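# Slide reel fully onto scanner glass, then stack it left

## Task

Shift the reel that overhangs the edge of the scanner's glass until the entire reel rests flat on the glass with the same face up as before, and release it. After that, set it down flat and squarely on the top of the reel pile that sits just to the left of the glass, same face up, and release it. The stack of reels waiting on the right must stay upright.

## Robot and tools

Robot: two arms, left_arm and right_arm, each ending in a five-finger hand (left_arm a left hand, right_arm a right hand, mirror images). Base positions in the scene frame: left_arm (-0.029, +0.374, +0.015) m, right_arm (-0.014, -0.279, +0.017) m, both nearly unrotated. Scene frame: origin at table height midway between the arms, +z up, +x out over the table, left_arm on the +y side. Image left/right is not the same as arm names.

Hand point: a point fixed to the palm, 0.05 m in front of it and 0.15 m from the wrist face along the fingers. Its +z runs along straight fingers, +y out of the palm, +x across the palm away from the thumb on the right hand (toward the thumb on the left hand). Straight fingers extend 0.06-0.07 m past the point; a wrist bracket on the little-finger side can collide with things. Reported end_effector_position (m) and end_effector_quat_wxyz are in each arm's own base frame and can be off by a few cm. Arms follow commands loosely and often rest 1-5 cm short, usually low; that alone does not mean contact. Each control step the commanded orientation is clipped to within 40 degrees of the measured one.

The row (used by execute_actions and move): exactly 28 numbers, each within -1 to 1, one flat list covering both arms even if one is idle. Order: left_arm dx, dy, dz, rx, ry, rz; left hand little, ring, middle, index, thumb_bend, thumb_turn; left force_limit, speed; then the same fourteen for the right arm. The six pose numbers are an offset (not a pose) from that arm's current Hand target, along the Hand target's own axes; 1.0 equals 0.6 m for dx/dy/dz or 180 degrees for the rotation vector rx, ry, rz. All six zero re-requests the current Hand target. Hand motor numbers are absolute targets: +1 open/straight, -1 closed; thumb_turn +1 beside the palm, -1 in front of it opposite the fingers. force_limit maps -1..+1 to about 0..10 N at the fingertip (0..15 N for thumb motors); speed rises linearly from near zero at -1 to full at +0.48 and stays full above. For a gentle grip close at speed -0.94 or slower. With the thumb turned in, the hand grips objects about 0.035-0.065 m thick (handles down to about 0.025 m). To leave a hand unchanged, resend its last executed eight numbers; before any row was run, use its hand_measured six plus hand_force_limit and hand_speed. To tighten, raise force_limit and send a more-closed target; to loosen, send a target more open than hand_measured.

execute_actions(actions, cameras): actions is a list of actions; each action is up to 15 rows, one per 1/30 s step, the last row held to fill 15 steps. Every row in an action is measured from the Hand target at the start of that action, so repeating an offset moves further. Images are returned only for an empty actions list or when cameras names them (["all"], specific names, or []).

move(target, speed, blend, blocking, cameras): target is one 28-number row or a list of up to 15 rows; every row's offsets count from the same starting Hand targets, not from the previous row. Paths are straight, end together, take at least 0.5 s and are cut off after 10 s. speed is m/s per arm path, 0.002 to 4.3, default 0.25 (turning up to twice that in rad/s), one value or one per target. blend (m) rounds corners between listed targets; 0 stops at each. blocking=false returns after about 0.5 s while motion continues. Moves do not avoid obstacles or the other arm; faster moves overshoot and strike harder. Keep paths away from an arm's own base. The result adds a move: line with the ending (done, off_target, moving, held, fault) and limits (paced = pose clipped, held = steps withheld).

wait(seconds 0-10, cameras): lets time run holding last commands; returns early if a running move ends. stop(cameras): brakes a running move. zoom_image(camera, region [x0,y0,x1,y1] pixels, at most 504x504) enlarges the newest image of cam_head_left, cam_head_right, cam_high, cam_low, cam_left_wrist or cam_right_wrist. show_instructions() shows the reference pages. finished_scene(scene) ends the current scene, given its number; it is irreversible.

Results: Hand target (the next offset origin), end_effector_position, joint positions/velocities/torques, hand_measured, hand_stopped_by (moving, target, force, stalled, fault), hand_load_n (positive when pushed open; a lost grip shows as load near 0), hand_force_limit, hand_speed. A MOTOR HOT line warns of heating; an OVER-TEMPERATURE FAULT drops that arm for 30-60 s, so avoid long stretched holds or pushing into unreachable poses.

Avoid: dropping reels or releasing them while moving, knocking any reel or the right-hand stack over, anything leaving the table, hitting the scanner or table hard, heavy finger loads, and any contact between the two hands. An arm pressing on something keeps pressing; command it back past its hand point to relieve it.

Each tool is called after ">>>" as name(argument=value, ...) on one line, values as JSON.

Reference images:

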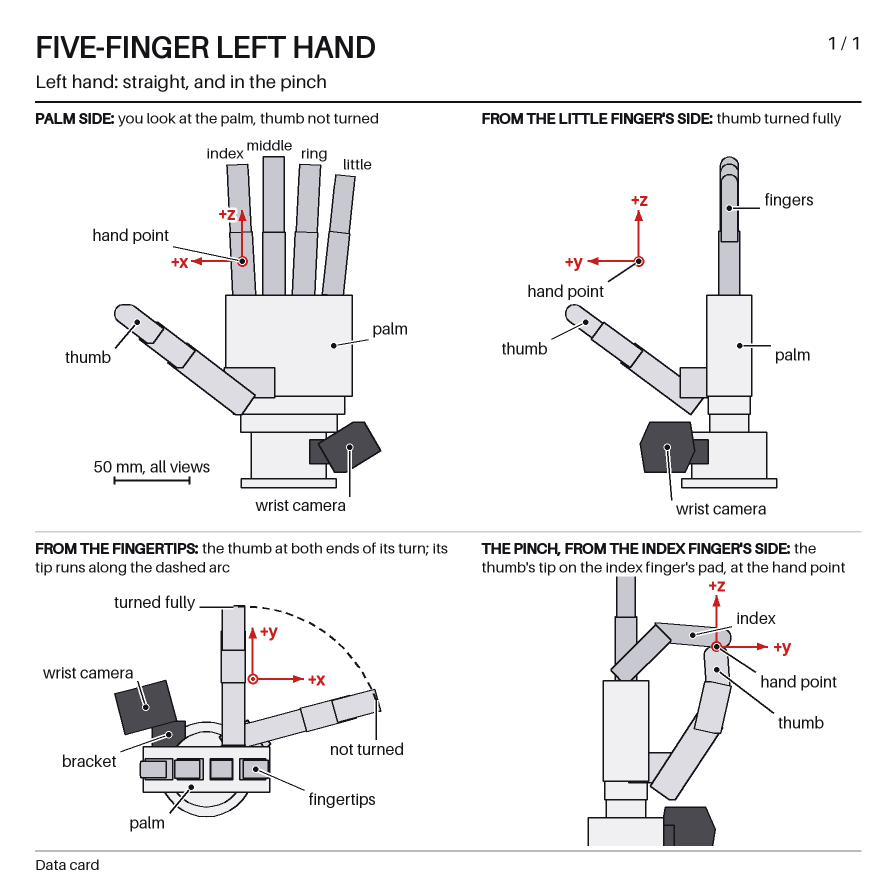

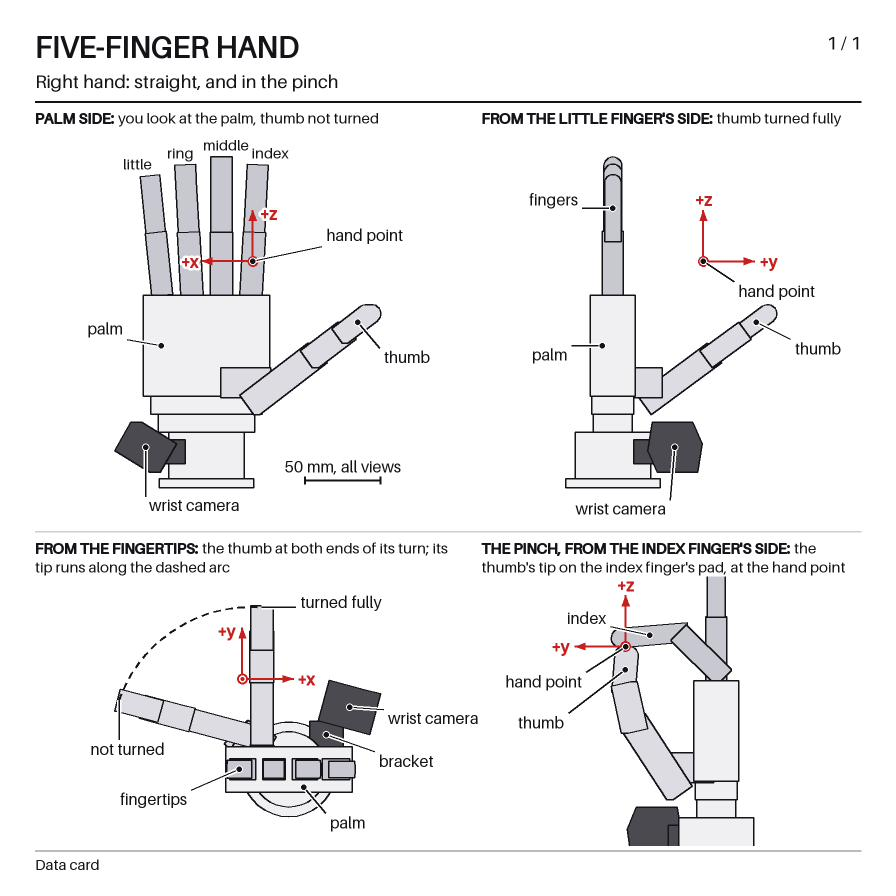

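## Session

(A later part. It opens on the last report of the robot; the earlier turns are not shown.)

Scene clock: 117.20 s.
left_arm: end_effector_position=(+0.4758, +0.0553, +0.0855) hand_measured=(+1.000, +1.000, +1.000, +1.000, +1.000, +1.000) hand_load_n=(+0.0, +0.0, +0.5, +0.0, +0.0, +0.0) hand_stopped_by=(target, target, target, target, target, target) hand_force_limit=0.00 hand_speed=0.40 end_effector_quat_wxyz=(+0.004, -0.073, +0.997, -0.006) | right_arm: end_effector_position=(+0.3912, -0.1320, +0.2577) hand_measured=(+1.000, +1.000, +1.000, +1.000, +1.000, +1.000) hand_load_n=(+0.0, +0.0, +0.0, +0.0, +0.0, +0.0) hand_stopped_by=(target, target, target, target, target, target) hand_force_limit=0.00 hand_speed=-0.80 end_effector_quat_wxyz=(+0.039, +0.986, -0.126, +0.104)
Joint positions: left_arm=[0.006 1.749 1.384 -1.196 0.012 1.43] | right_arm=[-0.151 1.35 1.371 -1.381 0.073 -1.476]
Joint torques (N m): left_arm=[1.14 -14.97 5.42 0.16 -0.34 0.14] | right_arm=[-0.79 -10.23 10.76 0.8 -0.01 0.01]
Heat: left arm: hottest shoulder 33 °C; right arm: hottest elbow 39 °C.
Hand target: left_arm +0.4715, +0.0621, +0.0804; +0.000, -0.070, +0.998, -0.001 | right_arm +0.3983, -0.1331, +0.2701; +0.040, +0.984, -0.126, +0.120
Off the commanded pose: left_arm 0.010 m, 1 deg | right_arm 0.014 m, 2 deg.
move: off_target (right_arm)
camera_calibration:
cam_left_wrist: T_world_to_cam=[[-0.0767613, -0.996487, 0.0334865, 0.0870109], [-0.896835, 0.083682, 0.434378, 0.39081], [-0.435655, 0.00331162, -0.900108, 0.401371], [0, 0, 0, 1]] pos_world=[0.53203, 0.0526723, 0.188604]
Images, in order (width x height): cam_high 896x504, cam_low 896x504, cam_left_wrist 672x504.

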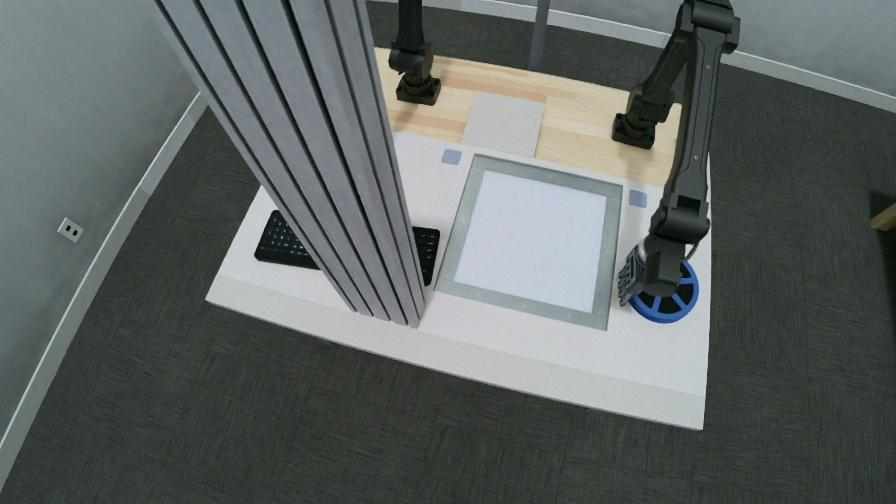

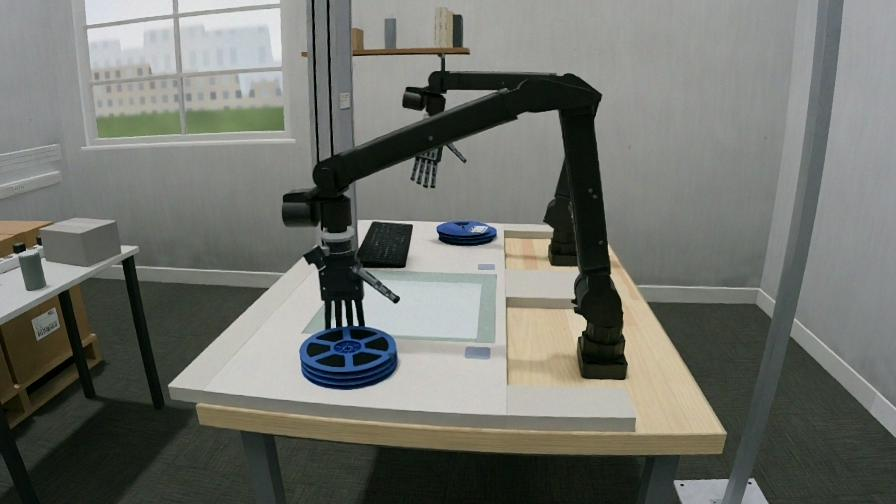

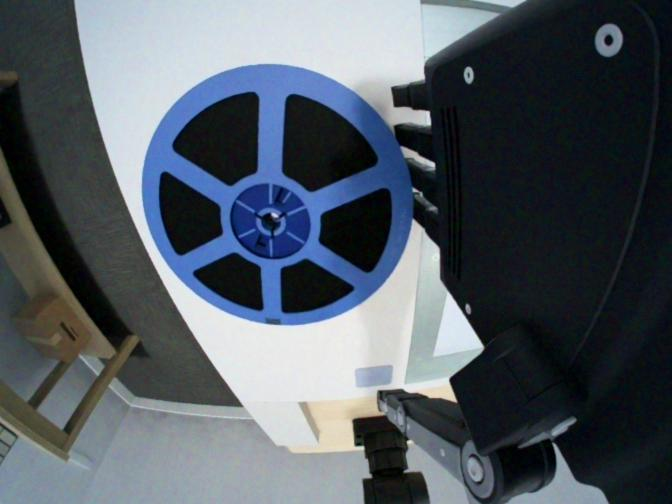

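>>> move(target=[[0,-0.07,-0.004,0,0,0,1,1,1,1,1,1,0,0.4, 0,0,0,0,0,0,1,1,1,1,1,1,0,-0.8],[0,-0.12,-0.15,0,0,0,1,1,1,1,1,1,0,0.4, 0,0,0,0,0,0,1,1,1,1,1,1,0,-0.8]], speed=[0.1,0.25], blend=[0.01,0], cameras=["cam_low","cam_high","cam_left_wrist","cam_head_left","cam_head_right"])

>>> zoom_image(camera="cam_low", region=[280, 300, 420, 400])

>>> zoom_image(camera="cam_high", region=[600, 220, 720, 340])

>>> zoom_image(camera="cam_left_wrist", region=[40, 0, 340, 260])

Scene clock: 119.23 s.
left_arm: end_effector_position=(+0.4690, -0.0042, +0.1614) hand_measured=(+1.000, +1.000, +1.000, +1.000, +1.000, +1.000) hand_load_n=(+0.0, +0.0, +0.0, +0.0, +0.0, +0.0) hand_stopped_by=(target, target, target, target, target, target) hand_force_limit=0.00 hand_speed=0.40 end_effector_quat_wxyz=(-0.011, -0.066, +0.998, +0.001) | right_arm: end_effector_position=(+0.3912, -0.1320, +0.2577) hand_measured=(+1.000, +1.000, +1.000, +1.000, +1.000, +1.000) hand_load_n=(+0.0, +0.0, +0.0, +0.0, +0.0, +0.0) hand_stopped_by=(target, target, target, target, target, target) hand_force_limit=0.00 hand_speed=-0.80 end_effector_quat_wxyz=(+0.039, +0.986, -0.126, +0.104)
Joint positions: left_arm=[-0.116 1.708 1.529 -1.414 0.002 1.324] | right_arm=[-0.151 1.35 1.371 -1.381 0.073 -1.476]
Joint torques (N m): left_arm=[-0.03 -13.63 9.99 -0.5 0.06 -0.12] | right_arm=[-0.79 -10.17 10.78 0.8 0 0]
Heat: left arm: hottest shoulder 33 °C; right arm: hottest elbow 39 °C.
Hand target: left_arm +0.4815, -0.0089, +0.1704; +0.000, -0.070, +0.998, -0.001 | right_arm +0.3983, -0.1331, +0.2701; +0.040, +0.984, -0.126, +0.120
Off the commanded pose: left_arm 0.016 m, 1 deg | right_arm 0.014 m, 2 deg.
move: off_target (left_arm, right_arm)
camera_calibration:
cam_left_wrist: T_world_to_cam=[[-0.0911812, -0.995547, 0.0239149, 0.0328735], [-0.881804, 0.0918756, 0.462581, 0.34514], [-0.462718, 0.0210904, -0.886254, 0.477384], [0, 0, 0, 1]] pos_world=[0.528237, -0.00905109, 0.262642]
Images, in order (width x height): cam_head_left 896x504, cam_head_right 896x504, cam_high 896x504, cam_low 896x504, cam_left_wrist 672x504.

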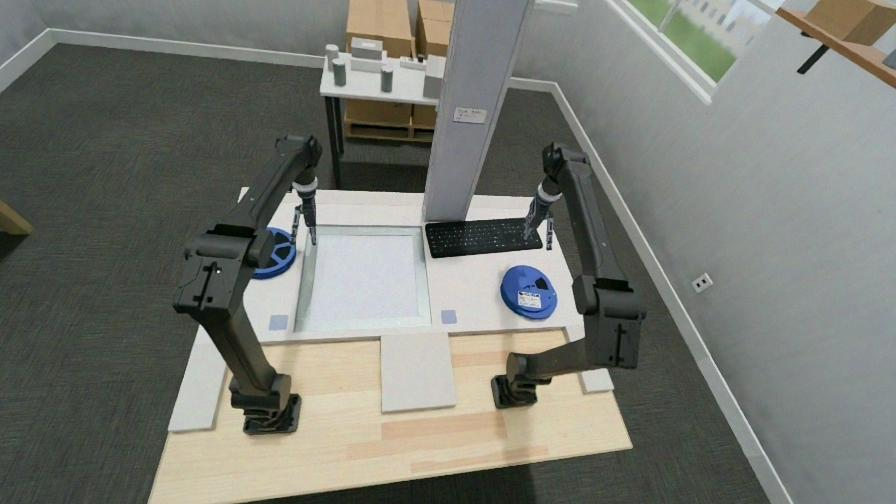

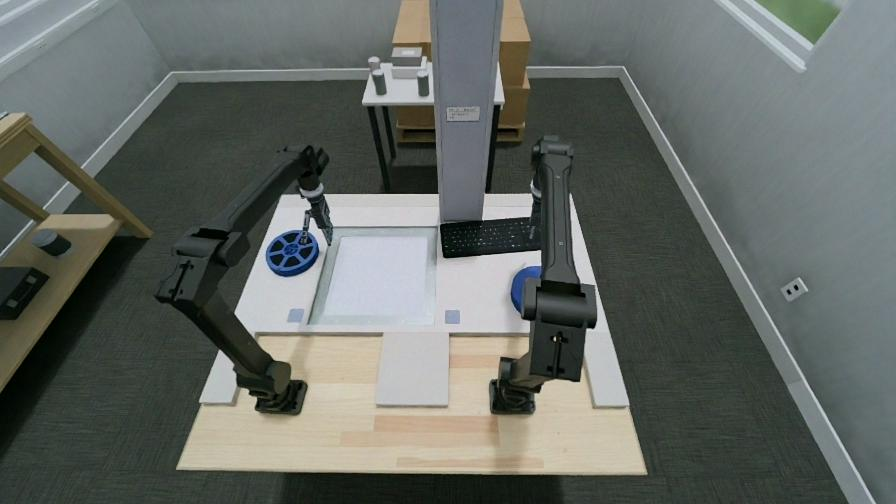

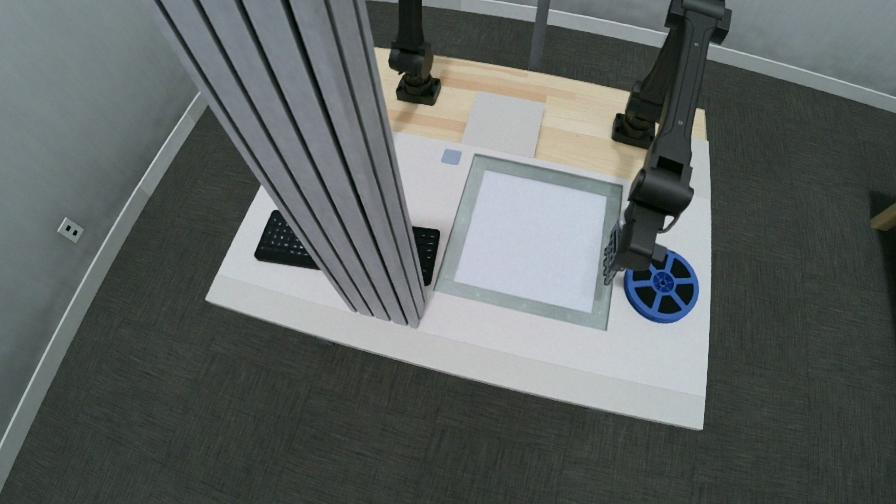

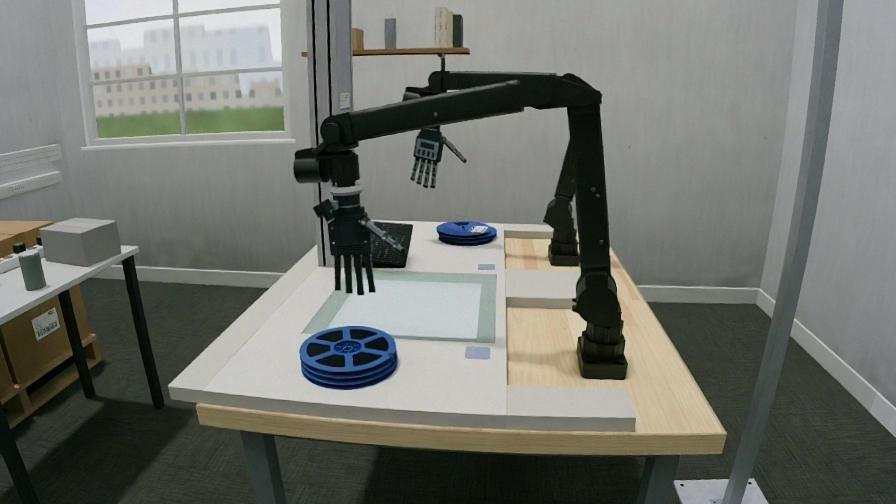

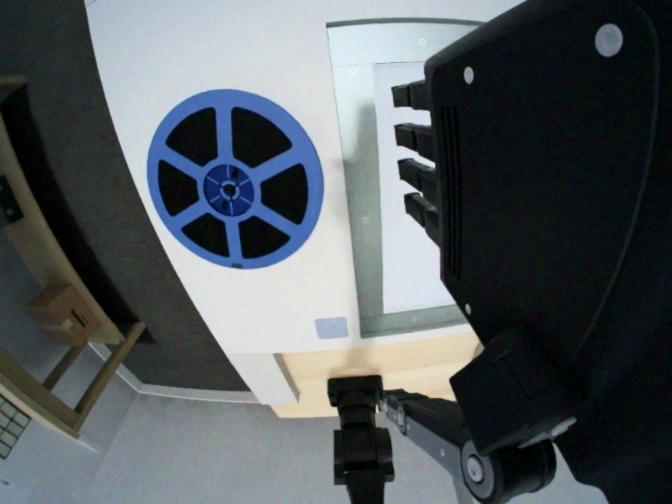

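Scaled by 3.600 from the camera's 896x504 image, which has a finer 1280x720 frame.

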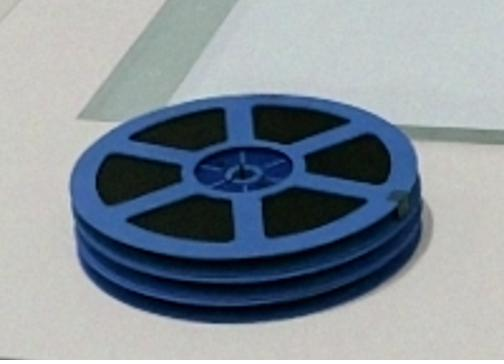

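Scaled by 4.200 from the camera's 896x504 image, which has a finer 1280x720 frame.

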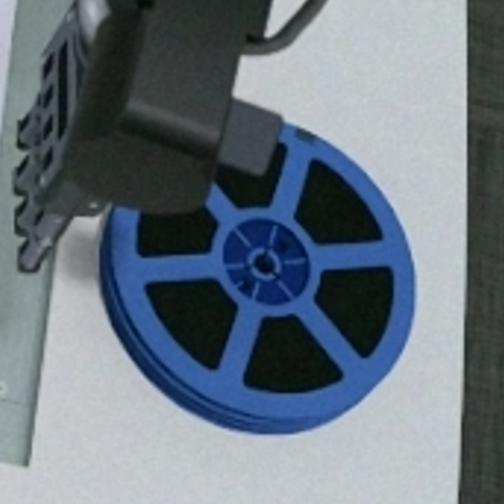

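Scaled by 1.680 from the camera's 672x504 image, which has a finer 960x720 frame.

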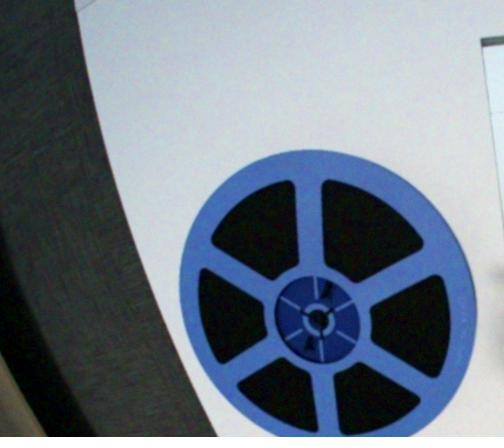

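>>> finished_scene(scene=1)

The scene is finished: the task was done.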